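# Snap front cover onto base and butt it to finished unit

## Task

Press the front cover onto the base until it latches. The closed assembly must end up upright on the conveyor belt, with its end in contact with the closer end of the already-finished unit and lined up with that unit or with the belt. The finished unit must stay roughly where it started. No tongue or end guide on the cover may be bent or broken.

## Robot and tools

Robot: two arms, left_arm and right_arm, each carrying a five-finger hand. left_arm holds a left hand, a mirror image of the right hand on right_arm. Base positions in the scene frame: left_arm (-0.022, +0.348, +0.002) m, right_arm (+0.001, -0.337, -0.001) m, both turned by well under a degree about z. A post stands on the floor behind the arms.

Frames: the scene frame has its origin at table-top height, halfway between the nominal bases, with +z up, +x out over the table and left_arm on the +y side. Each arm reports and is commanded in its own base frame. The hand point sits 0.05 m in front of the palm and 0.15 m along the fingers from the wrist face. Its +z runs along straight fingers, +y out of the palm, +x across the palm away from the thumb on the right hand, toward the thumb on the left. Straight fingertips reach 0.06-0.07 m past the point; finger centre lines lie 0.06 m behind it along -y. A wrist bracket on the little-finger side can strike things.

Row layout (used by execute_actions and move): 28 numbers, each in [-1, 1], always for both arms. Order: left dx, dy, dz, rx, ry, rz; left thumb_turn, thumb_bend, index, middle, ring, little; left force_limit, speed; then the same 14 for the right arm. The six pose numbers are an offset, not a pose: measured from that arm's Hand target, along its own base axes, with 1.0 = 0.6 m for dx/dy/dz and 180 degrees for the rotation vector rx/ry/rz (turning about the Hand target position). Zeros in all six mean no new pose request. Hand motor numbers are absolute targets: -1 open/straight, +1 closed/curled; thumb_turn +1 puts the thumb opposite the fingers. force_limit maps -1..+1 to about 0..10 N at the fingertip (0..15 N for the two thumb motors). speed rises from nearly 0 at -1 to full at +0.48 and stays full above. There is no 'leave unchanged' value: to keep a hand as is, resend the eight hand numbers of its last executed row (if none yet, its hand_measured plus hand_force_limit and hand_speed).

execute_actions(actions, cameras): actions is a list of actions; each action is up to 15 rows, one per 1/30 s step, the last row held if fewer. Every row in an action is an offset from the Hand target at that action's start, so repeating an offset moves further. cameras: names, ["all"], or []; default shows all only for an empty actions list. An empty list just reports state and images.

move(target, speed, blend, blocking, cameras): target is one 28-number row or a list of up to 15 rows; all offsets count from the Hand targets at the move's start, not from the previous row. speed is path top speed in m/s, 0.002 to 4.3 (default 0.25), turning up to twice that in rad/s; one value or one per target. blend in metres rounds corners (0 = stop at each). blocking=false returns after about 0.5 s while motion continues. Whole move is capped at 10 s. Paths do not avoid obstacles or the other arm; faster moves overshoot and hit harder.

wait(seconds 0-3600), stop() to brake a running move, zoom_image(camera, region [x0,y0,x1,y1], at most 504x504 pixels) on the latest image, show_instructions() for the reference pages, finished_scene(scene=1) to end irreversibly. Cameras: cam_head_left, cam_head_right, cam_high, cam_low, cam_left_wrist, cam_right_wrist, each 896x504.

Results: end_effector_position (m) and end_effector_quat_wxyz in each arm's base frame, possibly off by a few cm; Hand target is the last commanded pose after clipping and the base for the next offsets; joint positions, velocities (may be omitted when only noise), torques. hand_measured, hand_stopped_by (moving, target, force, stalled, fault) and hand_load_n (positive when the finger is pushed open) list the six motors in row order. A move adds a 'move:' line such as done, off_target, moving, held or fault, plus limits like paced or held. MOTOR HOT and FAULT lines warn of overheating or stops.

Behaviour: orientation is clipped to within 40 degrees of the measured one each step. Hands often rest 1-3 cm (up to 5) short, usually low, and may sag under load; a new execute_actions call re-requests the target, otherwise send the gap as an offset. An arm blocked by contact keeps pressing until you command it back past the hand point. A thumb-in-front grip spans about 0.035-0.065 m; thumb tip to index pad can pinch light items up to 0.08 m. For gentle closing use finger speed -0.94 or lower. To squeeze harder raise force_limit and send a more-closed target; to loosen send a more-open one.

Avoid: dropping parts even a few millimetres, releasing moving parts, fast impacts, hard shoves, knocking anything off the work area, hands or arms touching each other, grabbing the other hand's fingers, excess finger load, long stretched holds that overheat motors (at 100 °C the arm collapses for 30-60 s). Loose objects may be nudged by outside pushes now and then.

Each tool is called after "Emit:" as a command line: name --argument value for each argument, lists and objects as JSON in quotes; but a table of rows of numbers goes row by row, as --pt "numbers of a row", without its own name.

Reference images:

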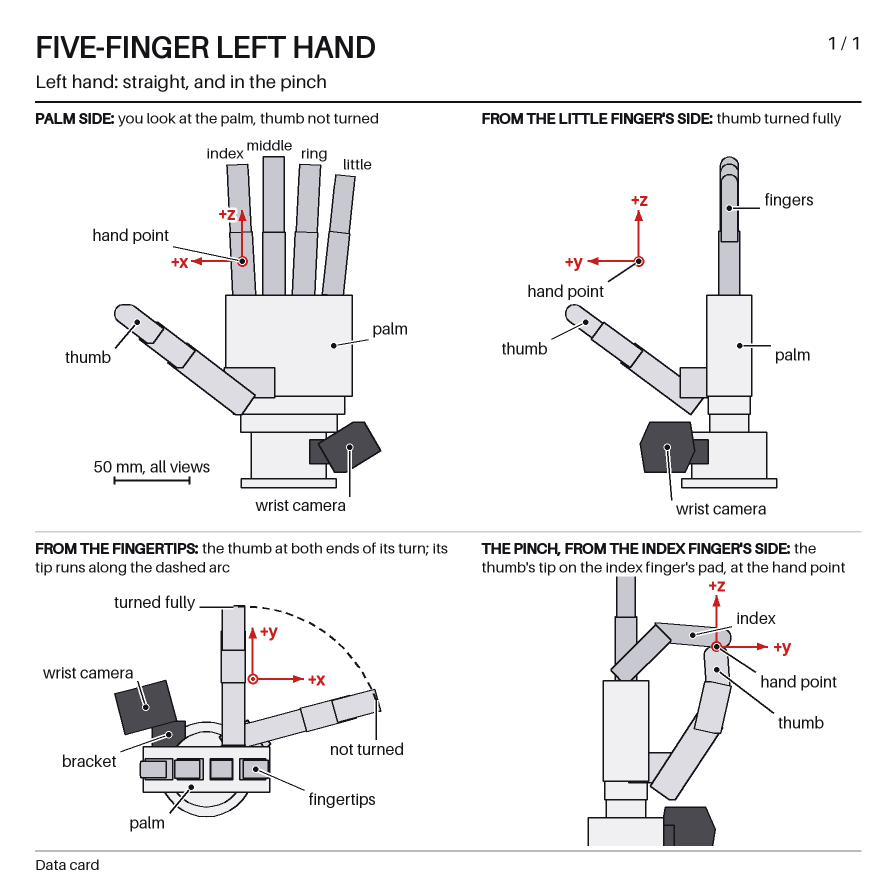

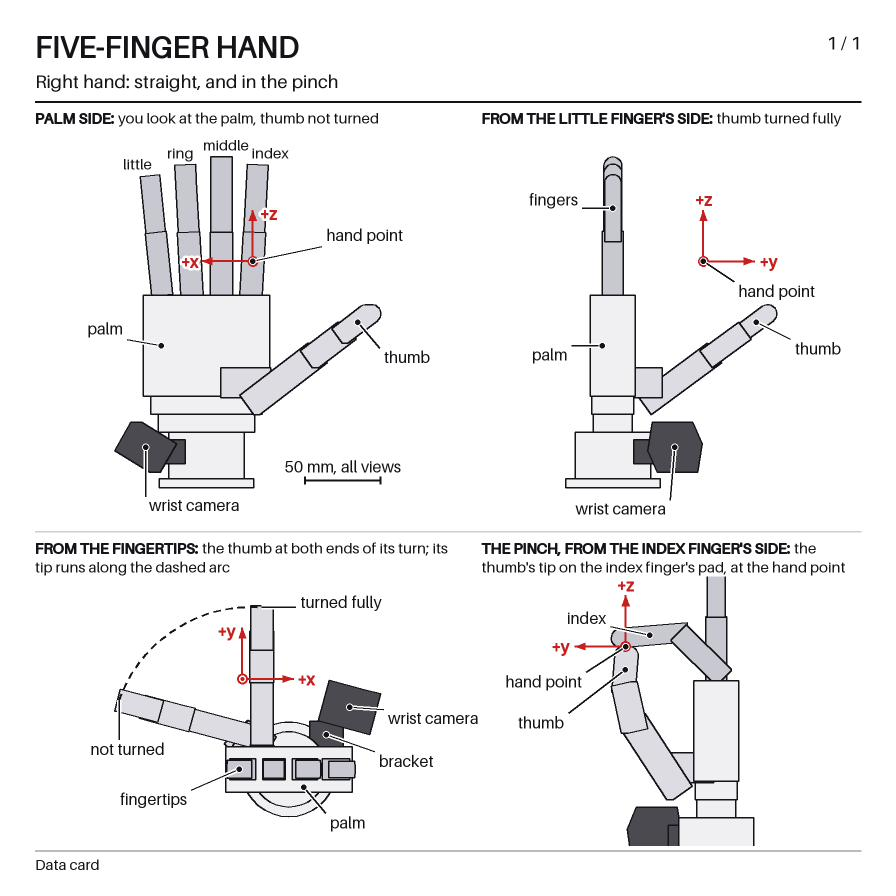

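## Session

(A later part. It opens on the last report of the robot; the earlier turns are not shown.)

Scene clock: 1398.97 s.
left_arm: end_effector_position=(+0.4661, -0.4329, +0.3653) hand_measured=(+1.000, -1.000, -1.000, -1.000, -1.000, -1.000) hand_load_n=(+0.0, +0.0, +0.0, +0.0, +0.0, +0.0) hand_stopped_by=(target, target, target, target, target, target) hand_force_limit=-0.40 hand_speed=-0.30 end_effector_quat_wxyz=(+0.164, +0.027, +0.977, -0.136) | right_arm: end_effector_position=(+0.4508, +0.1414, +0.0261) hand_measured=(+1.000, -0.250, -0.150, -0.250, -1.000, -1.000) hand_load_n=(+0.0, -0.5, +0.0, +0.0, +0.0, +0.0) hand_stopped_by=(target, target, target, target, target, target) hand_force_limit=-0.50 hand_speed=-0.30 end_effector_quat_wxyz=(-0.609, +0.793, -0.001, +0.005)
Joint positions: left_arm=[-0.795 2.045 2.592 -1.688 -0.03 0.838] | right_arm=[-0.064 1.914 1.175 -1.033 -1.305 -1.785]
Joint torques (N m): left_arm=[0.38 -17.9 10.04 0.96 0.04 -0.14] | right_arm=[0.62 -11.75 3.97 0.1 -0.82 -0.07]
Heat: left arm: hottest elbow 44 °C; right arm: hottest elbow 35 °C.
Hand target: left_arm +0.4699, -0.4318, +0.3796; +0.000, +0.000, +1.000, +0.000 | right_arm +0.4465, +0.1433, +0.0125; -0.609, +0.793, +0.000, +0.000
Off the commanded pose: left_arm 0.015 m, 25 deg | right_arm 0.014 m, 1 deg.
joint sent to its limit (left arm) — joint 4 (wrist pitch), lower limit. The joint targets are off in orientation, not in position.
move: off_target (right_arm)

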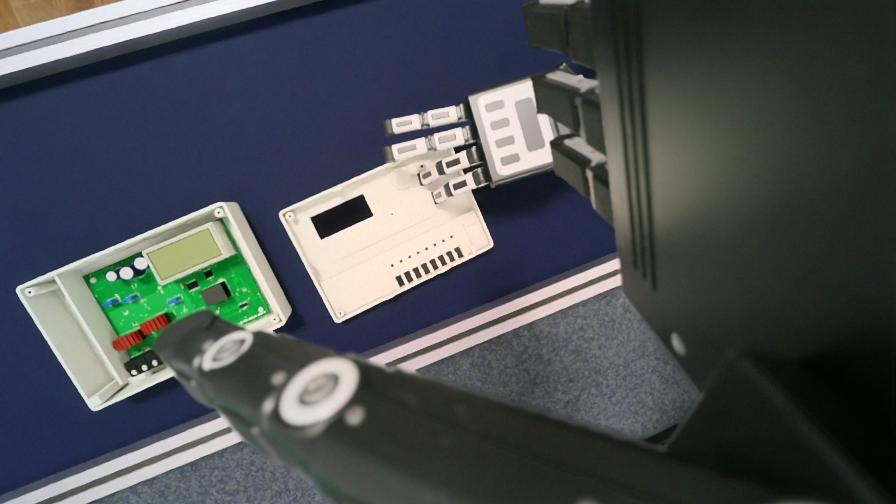

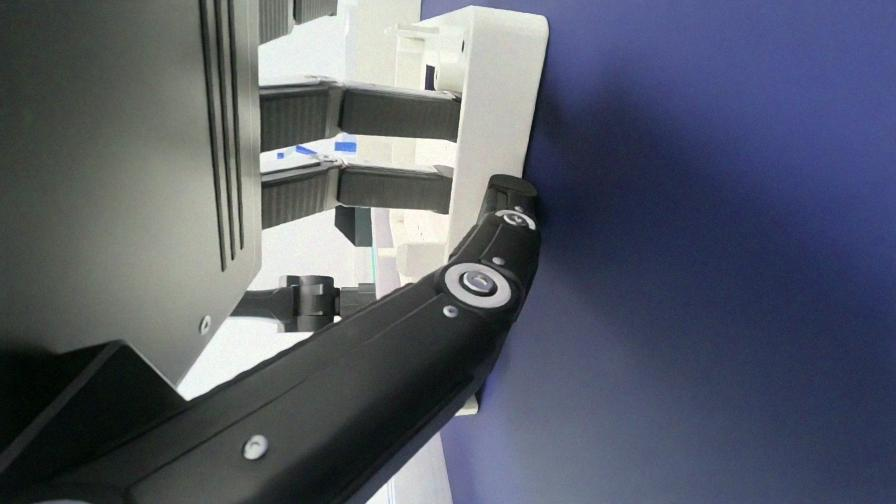

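Emit:
execute_actions --actions '[[[0,0,0,0,0,0,1,-1,-1,-1,-1,-1,-0.4,-0.3, 0,0,0,0,0,0,1,-0.25,0.3,0.2,-1,-1,-0.5,-0.92]],[[0,0,0,0,0,0,1,-1,-1,-1,-1,-1,-0.4,-0.3, 0,0,0,0,0,0,1,-0.25,0.3,0.2,-1,-1,-0.5,-0.92]]]'

Emit:
wait --seconds 2.5 --cameras '["cam_left_wrist","cam_right_wrist"]'

Emit:
zoom_image --camera "cam_left_wrist" --region '[400, 100, 600, 270]'

Emit:
zoom_image --camera "cam_right_wrist" --region '[380, 30, 620, 270]'

Scene clock: 1403.70 s.
left_arm: end_effector_position=(+0.4661, -0.4329, +0.3653) hand_measured=(+1.000, -1.000, -1.000, -1.000, -1.000, -1.000) hand_load_n=(+0.0, +0.0, +0.0, +0.0, +0.0, +0.0) hand_stopped_by=(target, target, target, target, target, target) hand_force_limit=-0.40 hand_speed=-0.30 end_effector_quat_wxyz=(+0.164, +0.027, +0.977, -0.136) | right_arm: end_effector_position=(+0.4513, +0.1427, +0.0281) hand_measured=(+1.000, -0.250, +0.268, -0.118, -1.000, -1.000) hand_load_n=(+0.0, +0.5, +3.0, +1.5, +0.0, +0.0) hand_stopped_by=(target, target, force, force, target, target) hand_force_limit=-0.50 hand_speed=-0.92 end_effector_quat_wxyz=(-0.614, +0.789, -0.002, +0.006)
Joint positions: left_arm=[-0.795 2.045 2.592 -1.688 -0.03 0.838] | right_arm=[-0.064 1.914 1.175 -1.033 -1.317 -1.785]
Joint torques (N m): left_arm=[0.44 -17.67 10.03 0.95 0.04 -0.14] | right_arm=[0.62 -11.69 3.99 0.08 -0.33 -0.08]
Heat: left arm: hottest elbow 44 °C; right arm: hottest elbow 35 °C.
Hand target: left_arm +0.4699, -0.4318, +0.3796; +0.000, +0.000, +1.000, +0.000 | right_arm +0.4465, +0.1433, +0.0125; -0.609, +0.793, +0.000, +0.000
Off the commanded pose: left_arm 0.015 m, 25 deg | right_arm 0.016 m, 1 deg.
joint sent to its limit (left arm) — joint 4 (wrist pitch), lower limit. The joint targets are off in orientation, not in position.
Step readings (end_effector_position of left_arm | right_arm):
0: (+0.4661, -0.4329, +0.3653) | (+0.4508, +0.1414, +0.0261)
1: (+0.4661, -0.4329, +0.3653) | (+0.4508, +0.1414, +0.0261)
2: (+0.4661, -0.4329, +0.3653) | (+0.4508, +0.1414, +0.0261)
4: (+0.4661, -0.4329, +0.3653) | (+0.4508, +0.1414, +0.0261)
8: (+0.4661, -0.4329, +0.3653) | (+0.4509, +0.1416, +0.0264)
15: (+0.4661, -0.4329, +0.3653) | (+0.4512, +0.1423, +0.0274)
16: (+0.4661, -0.4329, +0.3653) | (+0.4512, +0.1423, +0.0275)
17: (+0.4661, -0.4329, +0.3653) | (+0.4512, +0.1425, +0.0277)
19: (+0.4661, -0.4329, +0.3653) | (+0.4513, +0.1426, +0.0280)
23: (+0.4661, -0.4329, +0.3653) | (+0.4513, +0.1427, +0.0281)
30: (+0.4661, -0.4329, +0.3653) | (+0.4513, +0.1427, +0.0281)

Scene clock: 1406.20 s.
left_arm: end_effector_position=(+0.4661, -0.4329, +0.3653) hand_measured=(+1.000, -1.000, -1.000, -1.000, -1.000, -1.000) hand_load_n=(+0.0, +0.0, +0.0, +0.0, +0.0, +0.0) hand_stopped_by=(target, target, target, target, target, target) hand_force_limit=-0.40 hand_speed=-0.30 end_effector_quat_wxyz=(+0.164, +0.027, +0.977, -0.136) | right_arm: end_effector_position=(+0.4513, +0.1427, +0.0281) hand_measured=(+1.000, -0.250, +0.268, -0.118, -1.000, -1.000) hand_load_n=(+0.0, +0.5, +2.5, +1.5, +0.0, +0.0) hand_stopped_by=(target, target, force, force, target, target) hand_force_limit=-0.50 hand_speed=-0.92 end_effector_quat_wxyz=(-0.614, +0.789, -0.002, +0.006)
Joint positions: left_arm=[-0.795 2.045 2.592 -1.688 -0.03 0.838] | right_arm=[-0.064 1.914 1.175 -1.033 -1.317 -1.785]
Joint torques (N m): left_arm=[0.26 -18.02 10.17 0.91 0.04 -0.16] | right_arm=[0.62 -11.75 4 0.06 -0.32 -0.08]
Heat: left arm: hottest elbow 44 °C; right arm: hottest elbow 35 °C.
Hand target: left_arm +0.4699, -0.4318, +0.3796; +0.000, +0.000, +1.000, +0.000 | right_arm +0.4465, +0.1433, +0.0125; -0.609, +0.793, +0.000, +0.000
Off the commanded pose: left_arm 0.015 m, 25 deg | right_arm 0.016 m, 1 deg.
wait: 2.50 s; at rest by 0.17 s

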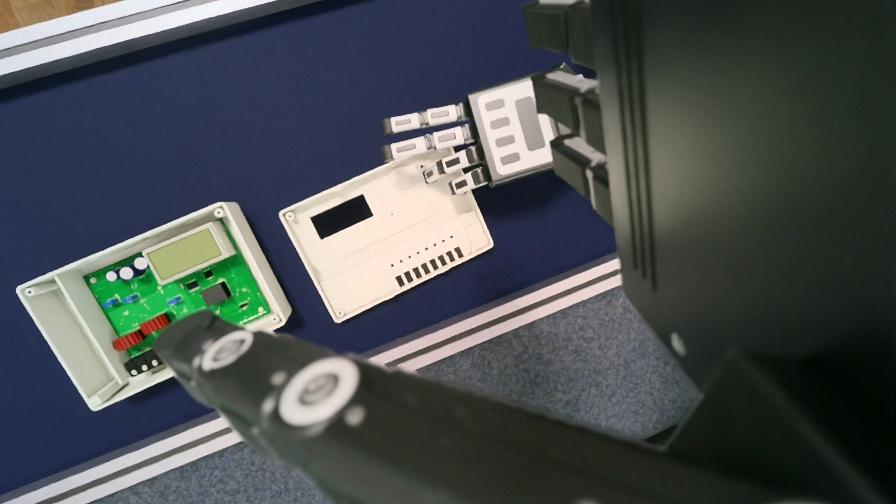

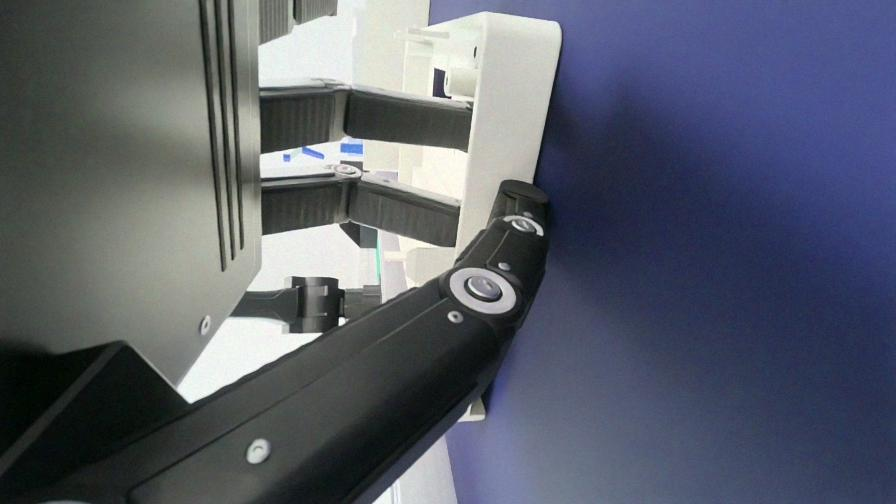

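Scaled by 2.520 from the camera's image (finer frame: 1280x720).

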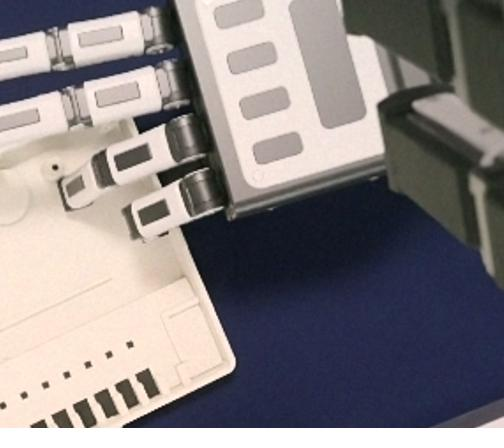

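Scaled by 2.100 from the camera's image (finer frame: 1280x720).

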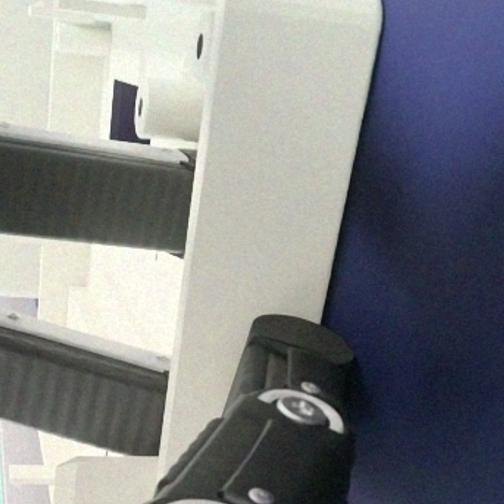

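Emit:
execute_actions --actions '[]' --cameras '["cam_left_wrist","cam_right_wrist","cam_high","cam_head_right"]'

Scene clock: 1426.07 s.
left_arm: end_effector_position=(+0.4661, -0.4329, +0.3653) hand_measured=(+1.000, -1.000, -1.000, -1.000, -1.000, -1.000) hand_load_n=(+0.5, +0.0, +0.0, +0.0, +0.0, +0.0) hand_stopped_by=(target, target, target, target, target, target) hand_force_limit=-0.40 hand_speed=-0.30 end_effector_quat_wxyz=(+0.164, +0.027, +0.977, -0.136) | right_arm: end_effector_position=(+0.4513, +0.1427, +0.0281) hand_measured=(+1.000, -0.250, +0.268, -0.118, -1.000, -1.000) hand_load_n=(+0.0, +0.5, +3.0, +1.5, +0.0, +0.0) hand_stopped_by=(target, target, force, force, target, target) hand_force_limit=-0.50 hand_speed=-0.92 end_effector_quat_wxyz=(-0.614, +0.789, -0.002, +0.006)
Joint positions: left_arm=[-0.795 2.045 2.592 -1.688 -0.03 0.838] | right_arm=[-0.064 1.914 1.175 -1.033 -1.317 -1.785]
Joint velocities: within noise
Joint torques (N m): left_arm=[0.44 -18.02 10.15 1.1 0 -0.13] | right_arm=[0.62 -11.75 3.99 0.06 -0.32 -0.08]
Heat: left arm: hottest elbow 44 °C; right arm: hottest elbow 34 °C.
Hand target: left_arm +0.4699, -0.4318, +0.3796; +0.000, +0.000, +1.000, +0.000 | right_arm +0.4465, +0.1433, +0.0125; -0.609, +0.793, +0.000, +0.000
Off the commanded pose: left_arm 0.015 m, 25 deg | right_arm 0.016 m, 1 deg.
Images, in order (width x height): cam_head_right 896x504, cam_high 896x504, cam_left_wrist 896x504, cam_right_wrist 896x504.

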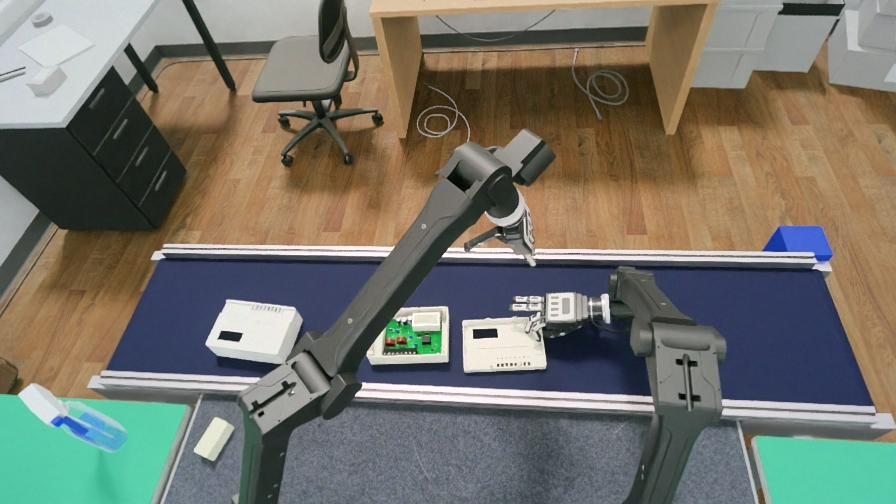

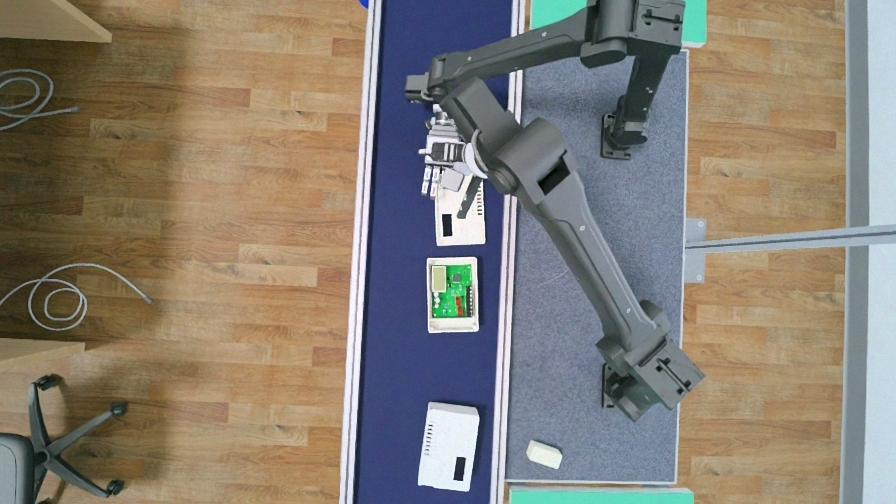

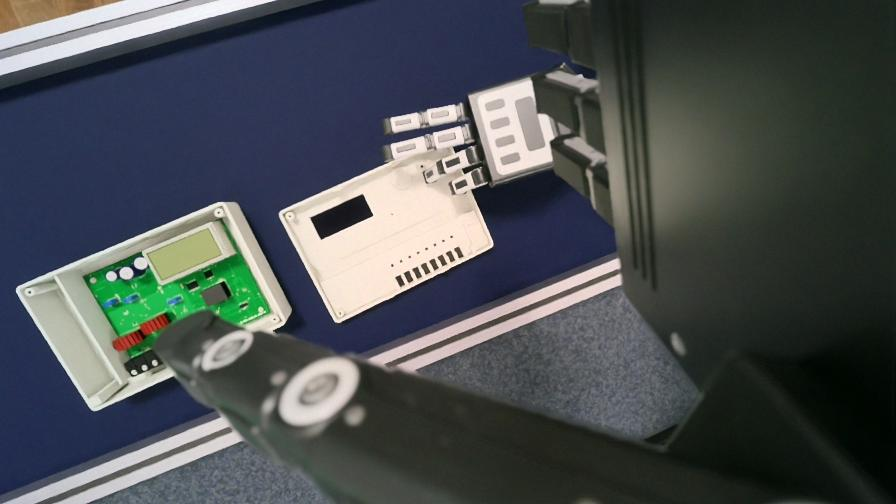

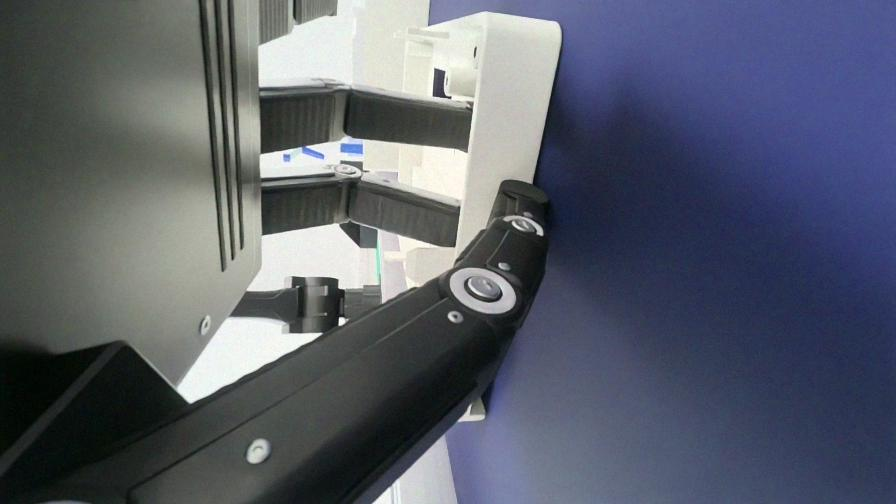

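Emit:
zoom_image --camera "cam_right_wrist" --region '[320, 0, 640, 300]'

Emit:
zoom_image --camera "cam_left_wrist" --region '[380, 80, 560, 240]'

Scaled by 1.575 from the camera's image (finer frame: 1280x720).

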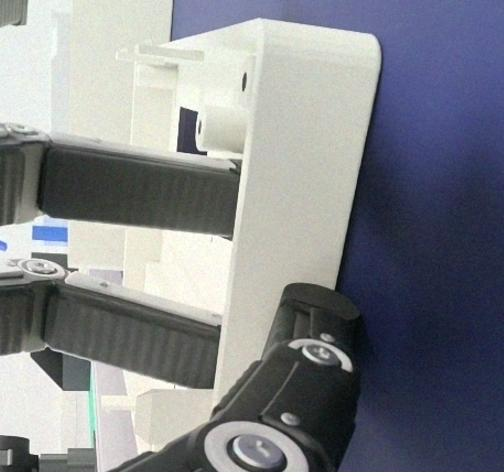

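Scaled by 2.800 from the camera's image (finer frame: 1280x720).

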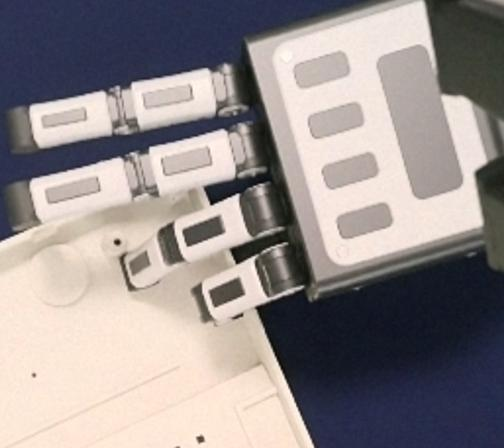

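Emit:
move --target '[0,0,0,0,0,0,1,-1,-1,-1,-1,-1,-0.4,-0.3,0,0,0.008,0,0,0,1,-0.2,0.32,0.2,-1,-1,-0.2,-0.92]' --speed 0.05 --cameras '["cam_right_wrist"]'

Scene clock: 1429.97 s.
left_arm: end_effector_position=(+0.4661, -0.4329, +0.3653) hand_measured=(+1.000, -1.000, -1.000, -1.000, -1.000, -1.000) hand_load_n=(+0.0, +0.0, +0.0, +0.0, +0.0, +0.0) hand_stopped_by=(target, target, target, target, target, target) hand_force_limit=-0.40 hand_speed=-0.30 end_effector_quat_wxyz=(+0.164, +0.027, +0.977, -0.136) | right_arm: end_effector_position=(+0.4513, +0.1427, +0.0281) hand_measured=(+1.000, -0.210, +0.280, -0.118, -1.000, -1.000) hand_load_n=(+0.0, +6.0, +5.5, +2.0, +0.0, +0.0) hand_stopped_by=(target, force, force, force, target, target) hand_force_limit=-0.20 hand_speed=-0.92 end_effector_quat_wxyz=(-0.614, +0.789, -0.002, +0.006)
Joint positions: left_arm=[-0.795 2.045 2.592 -1.688 -0.03 0.838] | right_arm=[-0.064 1.914 1.175 -1.033 -1.317 -1.785]
Joint torques (N m): left_arm=[0.09 -17.96 10.07 1.07 0 -0.16] | right_arm=[0.56 -12.34 4.15 -0.29 -0.33 -0.07]
Heat: left arm: hottest elbow 44 °C; right arm: hottest elbow 34 °C.
Hand target: left_arm +0.4699, -0.4318, +0.3796; +0.000, +0.000, +1.000, +0.000 | right_arm +0.4465, +0.1433, +0.0173; -0.609, +0.793, +0.000, +0.000
Off the commanded pose: left_arm 0.015 m, 25 deg | right_arm 0.012 m, 1 deg.
joint sent to its limit (left arm) — joint 4 (wrist pitch), lower limit. The joint targets are off in orientation, not in position.
move: off_target (right_arm)

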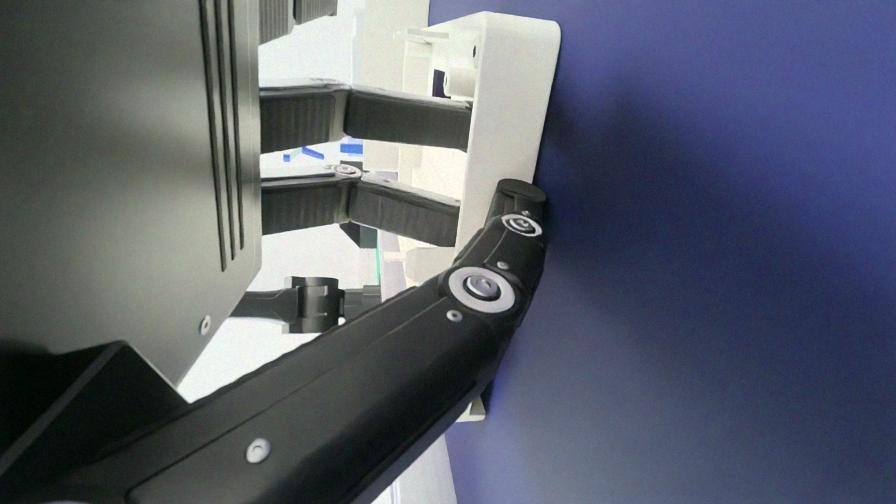

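Emit:
move --target '[0,0,0,0,0,0,1,-1,-1,-1,-1,-1,-0.4,-0.3,0.006,0,0.05,-0.033,0,0,1,-0.2,0.32,0.2,-1,-1,-0.2,-0.92]' --speed 0.04 --cameras '["cam_right_wrist","cam_low"]'

Scene clock: 1436.17 s.
left_arm: end_effector_position=(+0.4661, -0.4329, +0.3653) hand_measured=(+1.000, -1.000, -1.000, -1.000, -1.000, -1.000) hand_load_n=(+0.0, +0.0, +0.0, +0.0, +0.0, +0.0) hand_stopped_by=(target, target, target, target, target, target) hand_force_limit=-0.40 hand_speed=-0.30 end_effector_quat_wxyz=(+0.164, +0.027, +0.977, -0.136) | right_arm: end_effector_position=(+0.4493, +0.1383, +0.0437) hand_measured=(+1.000, -0.210, +0.280, -0.118, -1.000, -1.000) hand_load_n=(+0.0, +5.0, +5.0, +1.5, +0.0, +0.0) hand_stopped_by=(target, force, force, force, target, target) hand_force_limit=-0.20 hand_speed=-0.92 end_effector_quat_wxyz=(-0.569, +0.822, -0.004, +0.000)
Joint positions: left_arm=[-0.795 2.045 2.592 -1.688 -0.03 0.838] | right_arm=[-0.046 1.84 1.175 -1.017 -1.208 -1.685]
Joint torques (N m): left_arm=[0.73 -17.85 10.24 0.92 0.04 -0.13] | right_arm=[1.26 -13.51 5.41 -0.01 -0.76 0.21]
Heat: left arm: hottest elbow 44 °C; right arm: hottest elbow 34 °C.
Hand target: left_arm +0.4699, -0.4318, +0.3796; +0.000, +0.000, +1.000, +0.000 | right_arm +0.4501, +0.1433, +0.0473; -0.567, +0.824, +0.000, +0.000
Off the commanded pose: left_arm 0.015 m, 25 deg | right_arm 0.006 m, 0 deg.
joint sent to its limit (left arm) — joint 4 (wrist pitch), lower limit. The joint targets are off in orientation, not in position.
move: done
Images, in order (width x height): cam_low 896x504, cam_right_wrist 896x504.

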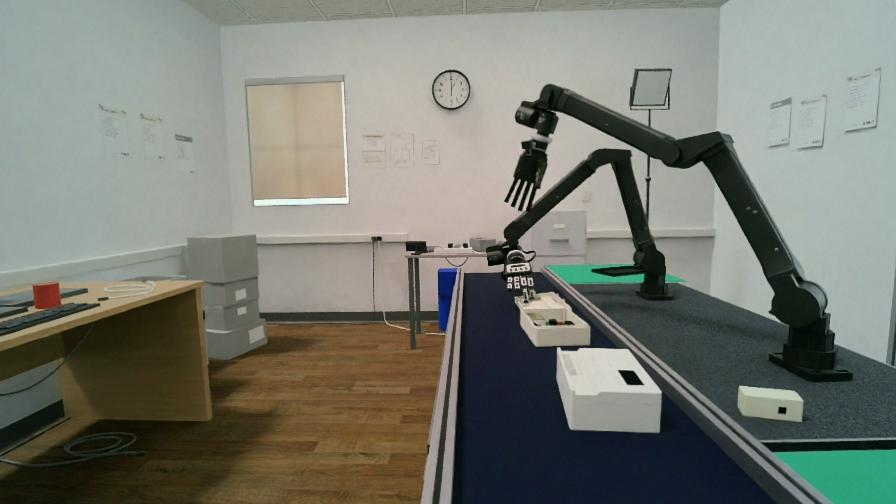

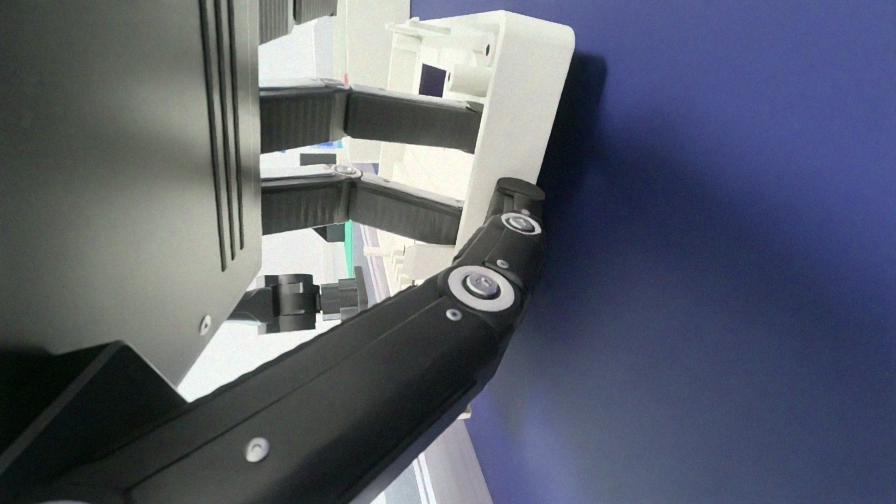

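Emit:
zoom_image --camera "cam_right_wrist" --region '[320, 0, 660, 300]'

Emit:
wait --seconds 0 --cameras '["cam_left_wrist","cam_head_left","cam_head_right"]'

Scaled by 1.482 from the camera's image (finer frame: 1280x720).

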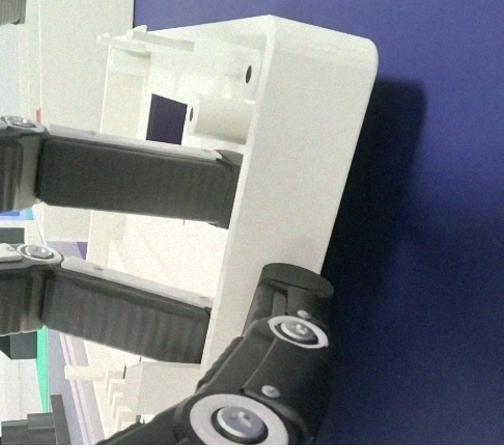

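Scene clock: 1440.00 s.
left_arm: end_effector_position=(+0.4661, -0.4329, +0.3653) hand_measured=(+1.000, -1.000, -1.000, -1.000, -1.000, -1.000) hand_load_n=(+0.0, +0.0, +0.0, +0.0, +0.0, +0.0) hand_stopped_by=(target, target, target, target, target, target) hand_force_limit=-0.40 hand_speed=-0.30 end_effector_quat_wxyz=(+0.164, +0.027, +0.977, -0.136) | right_arm: end_effector_position=(+0.4493, +0.1383, +0.0437) hand_measured=(+1.000, -0.210, +0.280, -0.118, -1.000, -1.000) hand_load_n=(+0.0, +5.0, +5.0, +1.5, +0.0, +0.0) hand_stopped_by=(target, force, force, force, target, target) hand_force_limit=-0.20 hand_speed=-0.92 end_effector_quat_wxyz=(-0.569, +0.822, -0.004, +0.000)
Joint positions: left_arm=[-0.795 2.045 2.592 -1.688 -0.03 0.838] | right_arm=[-0.046 1.84 1.175 -1.017 -1.208 -1.684]
Joint torques (N m): left_arm=[0.44 -17.73 10.15 0.99 0.07 -0.16] | right_arm=[1.32 -13.51 5.42 0.03 -0.76 0.21]
Heat: left arm: hottest elbow 44 °C; right arm: hottest elbow 34 °C.
Hand target: left_arm +0.4699, -0.4318, +0.3796; +0.000, +0.000, +1.000, +0.000 | right_arm +0.4501, +0.1433, +0.0473; -0.567, +0.824, +0.000, +0.000
Off the commanded pose: left_arm 0.015 m, 25 deg | right_arm 0.006 m, 0 deg.
Images, in order (width x height): cam_head_left 896x504, cam_head_right 896x504, cam_left_wrist 896x504.

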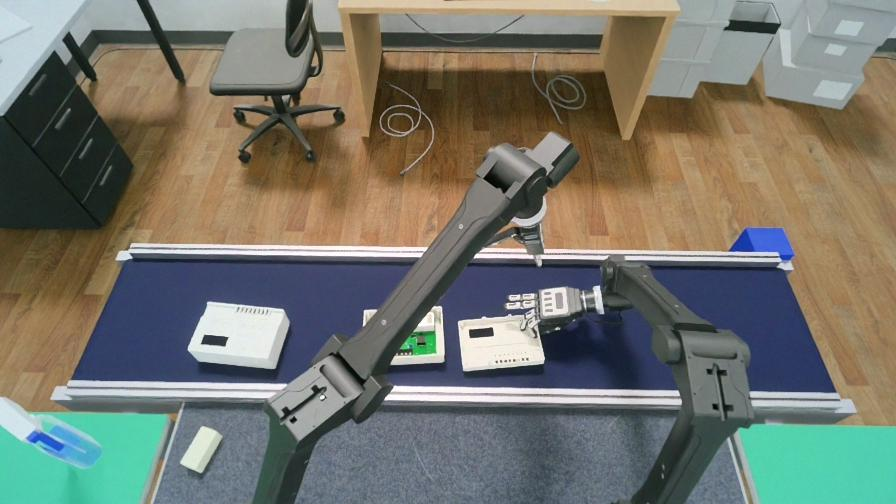

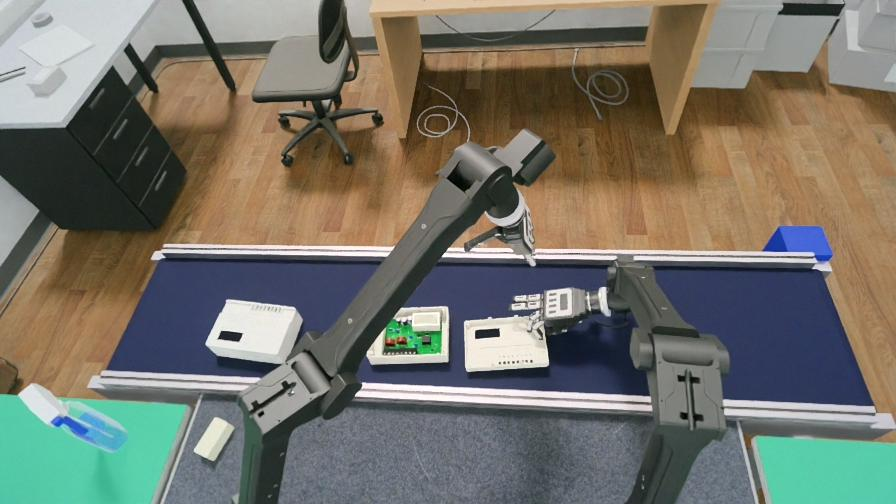

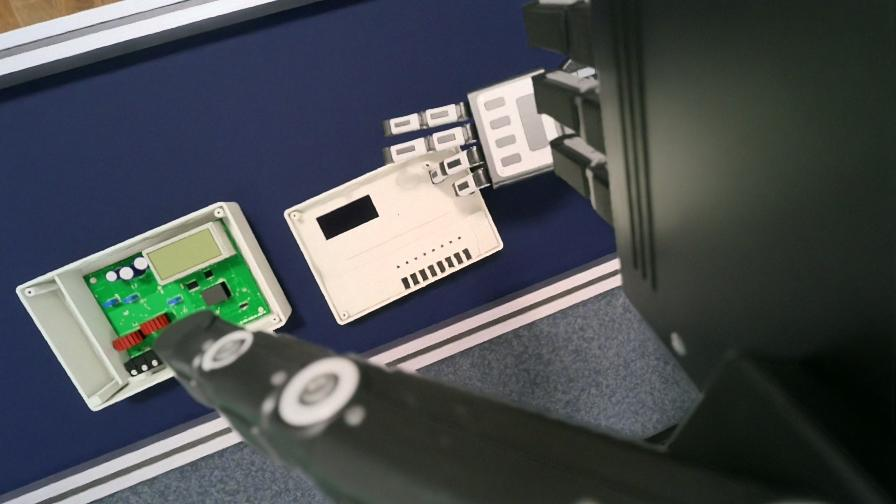

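Emit:
move --pt "-0.05 0.333 0.0 -0.15 0 0 1 -1 -1 -1 -1 -1 -0.4 -0.3 0 0 0 0 0 0 1 -0.2 0.32 0.2 -1 -1 -0.2 -0.92" --pt "-0.05 0.667 -0.12 -0.333 0 0 1 -1 -1 -1 -1 -1 -0.4 -0.3 0 0 0 0 0 0 1 -0.2 0.32 0.2 -1 -1 -0.2 -0.92" --speed 0.2 --blend 0.05 --cameras '["cam_left_wrist","cam_high","cam_right_wrist"]'

Scene clock: 1452.17 s.
left_arm: end_effector_position=(+0.4437, -0.0279, +0.3003) hand_measured=(+1.000, -1.000, -1.000, -1.000, -1.000, -1.000) hand_load_n=(+0.0, +0.0, +0.0, +0.0, -0.5, +0.0) hand_stopped_by=(target, target, target, target, target, target) hand_force_limit=-0.40 hand_speed=-0.30 end_effector_quat_wxyz=(+0.064, -0.052, +0.875, -0.478) | right_arm: end_effector_position=(+0.4493, +0.1383, +0.0437) hand_measured=(+1.000, -0.210, +0.280, -0.118, -1.000, -1.000) hand_load_n=(+0.0, +5.0, +5.0, +1.5, +0.0, +0.0) hand_stopped_by=(target, force, force, force, target, target) hand_force_limit=-0.20 hand_speed=-0.92 end_effector_quat_wxyz=(-0.569, +0.822, -0.004, +0.000)
Joint positions: left_arm=[0.234 1.546 1.598 -1.688 1.005 1.722] | right_arm=[-0.046 1.84 1.175 -1.017 -1.208 -1.684]
Joint torques (N m): left_arm=[-1.03 -12.63 7.42 0.28 0.71 0.17] | right_arm=[1.32 -13.57 5.41 0.06 -0.76 0.21]
Heat: left arm: hottest elbow 44 °C; right arm: hottest elbow 34 °C.
Hand target: left_arm +0.4400, -0.0317, +0.3077; +0.000, +0.000, +0.866, -0.500 | right_arm +0.4501, +0.1433, +0.0473; -0.567, +0.824, +0.000, +0.000
Off the commanded pose: left_arm 0.009 m, 10 deg | right_arm 0.006 m, 0 deg.
joint sent to its limit (left arm) — joint 4 (wrist pitch), lower limit. The joint targets are off in orientation, not in position.
move: off_target (left_arm)
Images, in order (width x height): cam_high 896x504, cam_left_wrist 896x504, cam_right_wrist 896x504.

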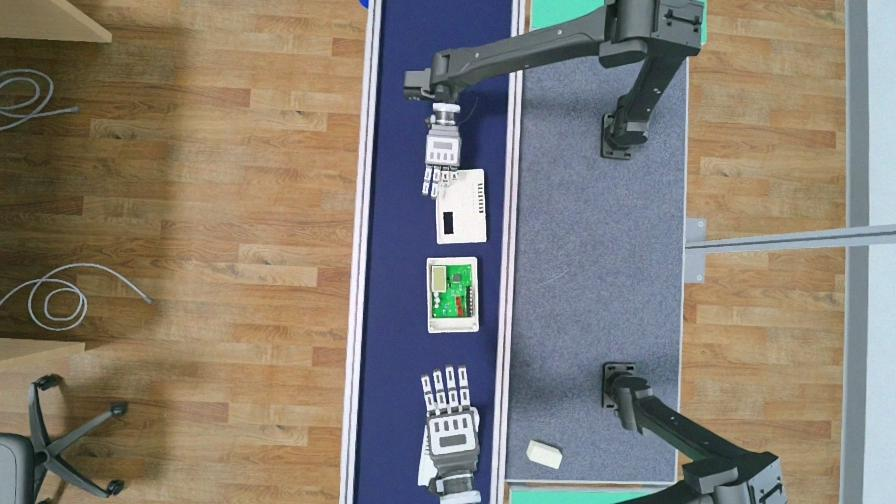

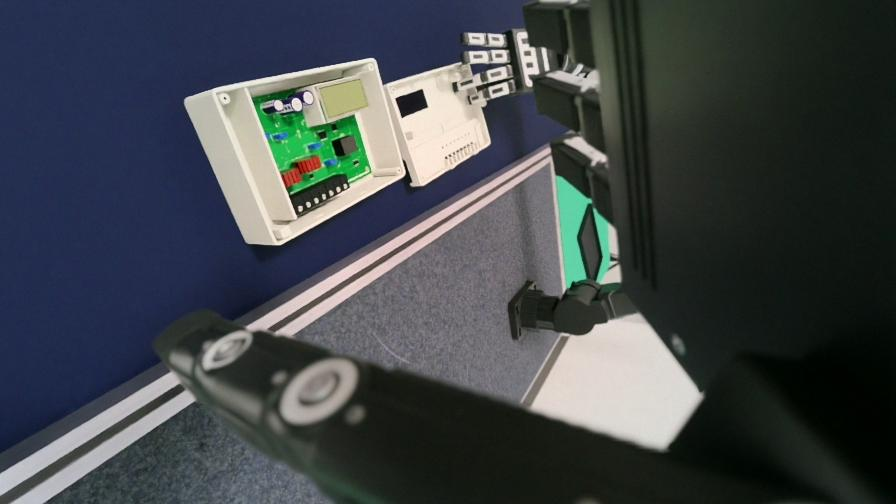

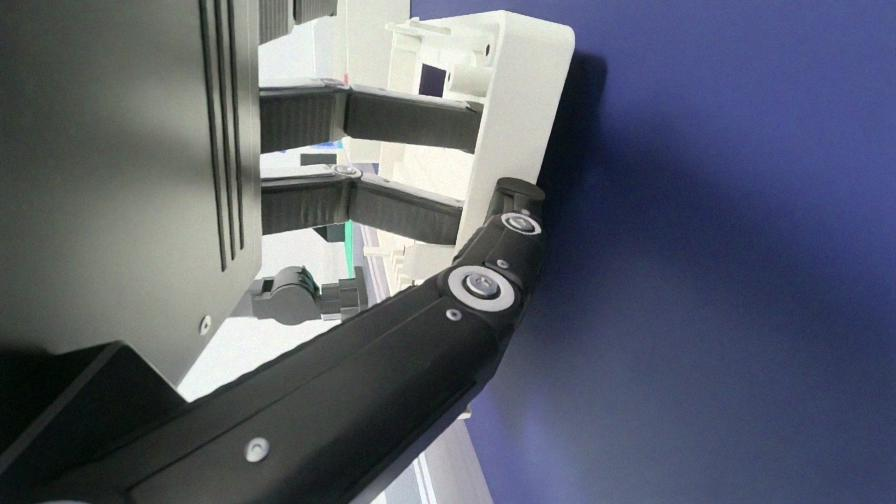

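Emit:
move --target '[0,0,0,0,0,0,1,-1,-1,-1,-1,-1,-0.4,-0.3,-0.001,0.025,0.083,-0.0777,-0.0041,0,1,-0.2,0.32,0.2,-1,-1,-0.2,-0.92]' --speed 0.05 --cameras '["cam_left_wrist","cam_right_wrist","cam_low"]'

Scene clock: 1465.67 s.
left_arm: end_effector_position=(+0.4437, -0.0279, +0.3003) hand_measured=(+1.000, -1.000, -1.000, -1.000, -1.000, -1.000) hand_load_n=(+0.0, +0.0, +0.0, +0.0, +0.0, +0.0) hand_stopped_by=(target, target, target, target, target, target) hand_force_limit=-0.40 hand_speed=-0.30 end_effector_quat_wxyz=(+0.064, -0.052, +0.875, -0.478) | right_arm: end_effector_position=(+0.4401, +0.1515, +0.0831) hand_measured=(+1.000, -0.210, +0.280, -0.118, -1.000, -1.000) hand_load_n=(+0.0, +5.0, +5.0, +1.5, +0.0, +0.0) hand_stopped_by=(target, force, force, force, target, target) hand_force_limit=-0.20 hand_speed=-0.92 end_effector_quat_wxyz=(-0.464, +0.886, -0.002, -0.001)
Joint positions: left_arm=[0.234 1.546 1.598 -1.688 1.005 1.723] | right_arm=[0.056 1.679 1.181 -0.99 -0.962 -1.468]
Joint torques (N m): left_arm=[-0.62 -12.16 7.3 0.18 0.71 0.17] | right_arm=[1.44 -12.34 8.83 -0.53 -0.64 0.2]
Heat: left arm: hottest elbow 43 °C; right arm: hottest elbow 34 °C.
Hand target: left_arm +0.4400, -0.0317, +0.3077; +0.000, +0.000, +0.866, -0.500 | right_arm +0.4496, +0.1582, +0.0971; -0.462, +0.887, +0.003, +0.005
Off the commanded pose: left_arm 0.009 m, 10 deg | right_arm 0.018 m, 1 deg.
joint sent to its limit (left arm) — joint 4 (wrist pitch), lower limit. The joint targets are off in orientation, not in position.
move: off_target (right_arm)
Images, in order (width x height): cam_low 896x504, cam_left_wrist 896x504, cam_right_wrist 896x504.

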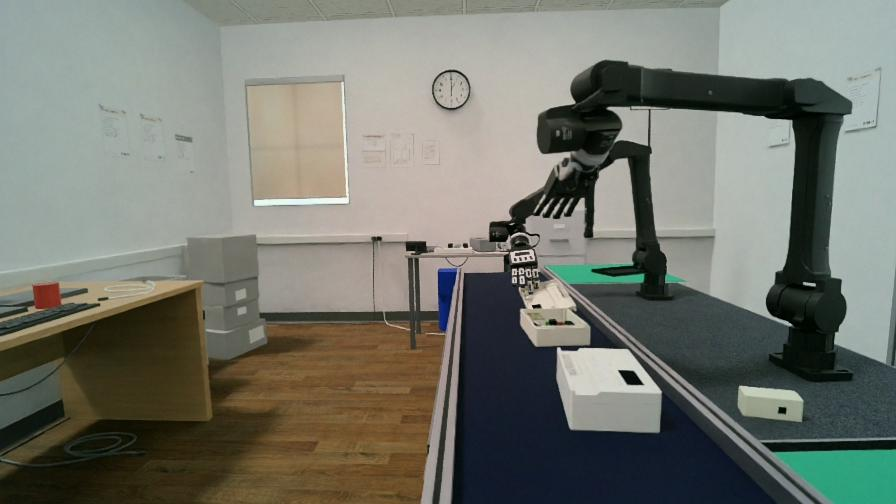

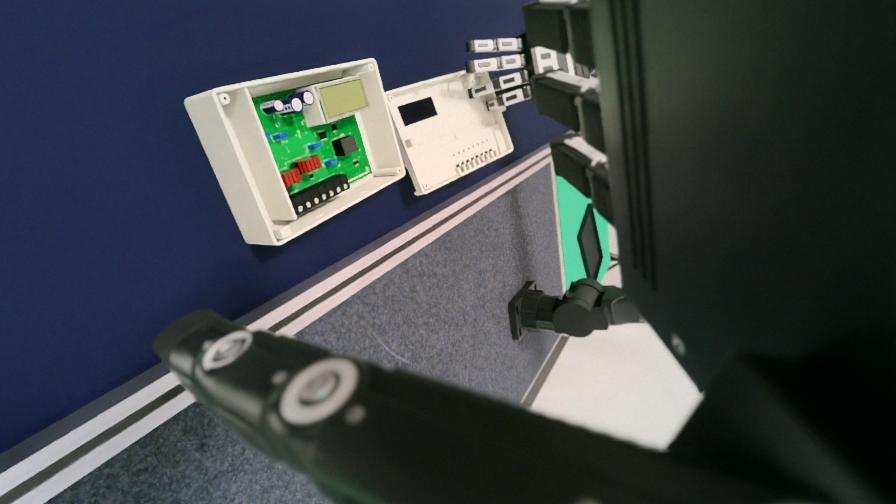

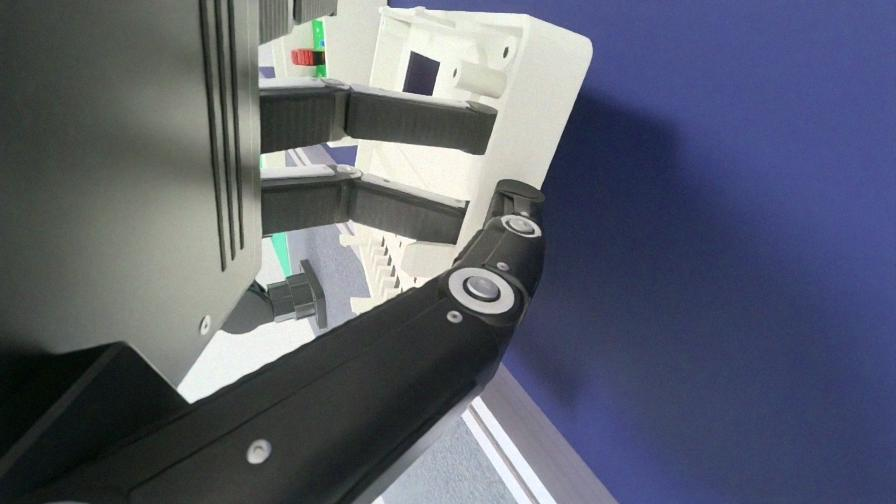

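Emit:
wait --seconds 0 --cameras '["cam_high","cam_head_right"]'

Emit:
zoom_image --camera "cam_high" --region '[380, 120, 530, 350]'

Scene clock: 1468.23 s.
left_arm: end_effector_position=(+0.4437, -0.0279, +0.3003) hand_measured=(+1.000, -1.000, -1.000, -1.000, -1.000, -1.000) hand_load_n=(+0.0, +0.0, +0.0, +0.0, +0.0, +0.0) hand_stopped_by=(target, target, target, target, target, target) hand_force_limit=-0.40 hand_speed=-0.30 end_effector_quat_wxyz=(+0.064, -0.052, +0.875, -0.478) | right_arm: end_effector_position=(+0.4400, +0.1516, +0.0832) hand_measured=(+1.000, -0.210, +0.280, -0.118, -1.000, -1.000) hand_load_n=(+0.0, +5.0, +5.0, +1.5, +0.0, +0.0) hand_stopped_by=(target, force, force, force, target, target) hand_force_limit=-0.20 hand_speed=-0.92 end_effector_quat_wxyz=(-0.464, +0.886, -0.002, -0.001)
Joint positions: left_arm=[0.234 1.546 1.598 -1.688 1.005 1.723] | right_arm=[0.056 1.679 1.181 -0.99 -0.962 -1.467]
Joint torques (N m): left_arm=[-0.67 -12.34 7.31 0.23 0.72 0.16] | right_arm=[1.49 -12.4 8.81 -0.53 -0.64 0.21]
Heat: left arm: hottest elbow 43 °C; right arm: hottest elbow 35 °C.
Hand target: left_arm +0.4400, -0.0317, +0.3077; +0.000, +0.000, +0.866, -0.500 | right_arm +0.4496, +0.1582, +0.0971; -0.462, +0.887, +0.003, +0.005
Off the commanded pose: left_arm 0.009 m, 10 deg | right_arm 0.018 m, 1 deg.
Images, in order (width x height): cam_head_right 896x504, cam_high 896x504.

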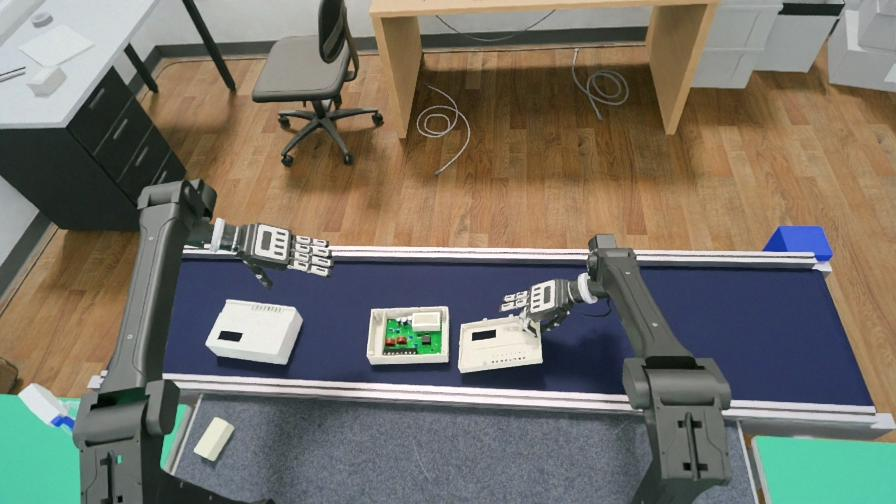

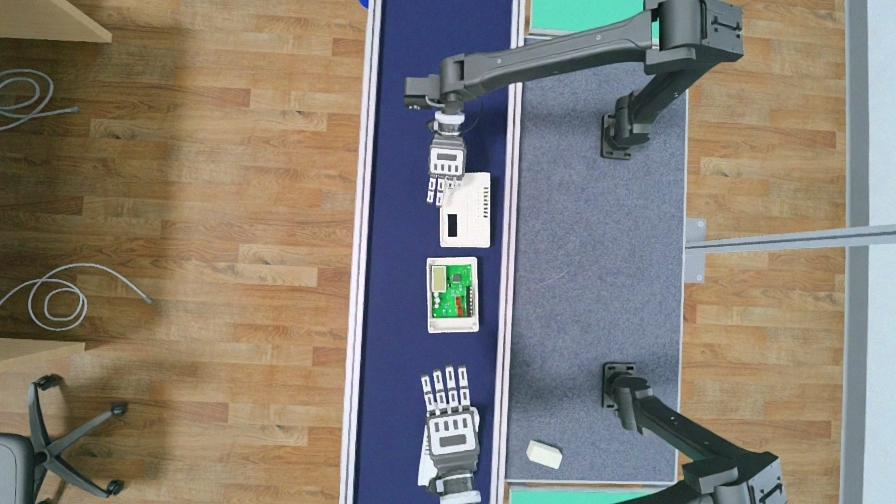

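Scaled by 2.191 from the camera's image (finer frame: 1280x720).

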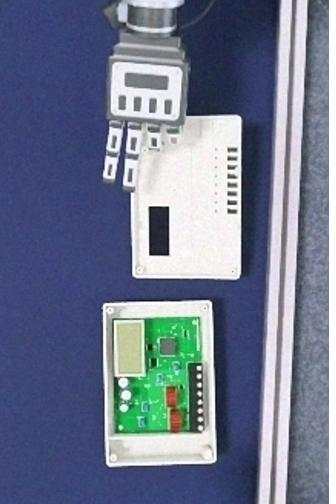

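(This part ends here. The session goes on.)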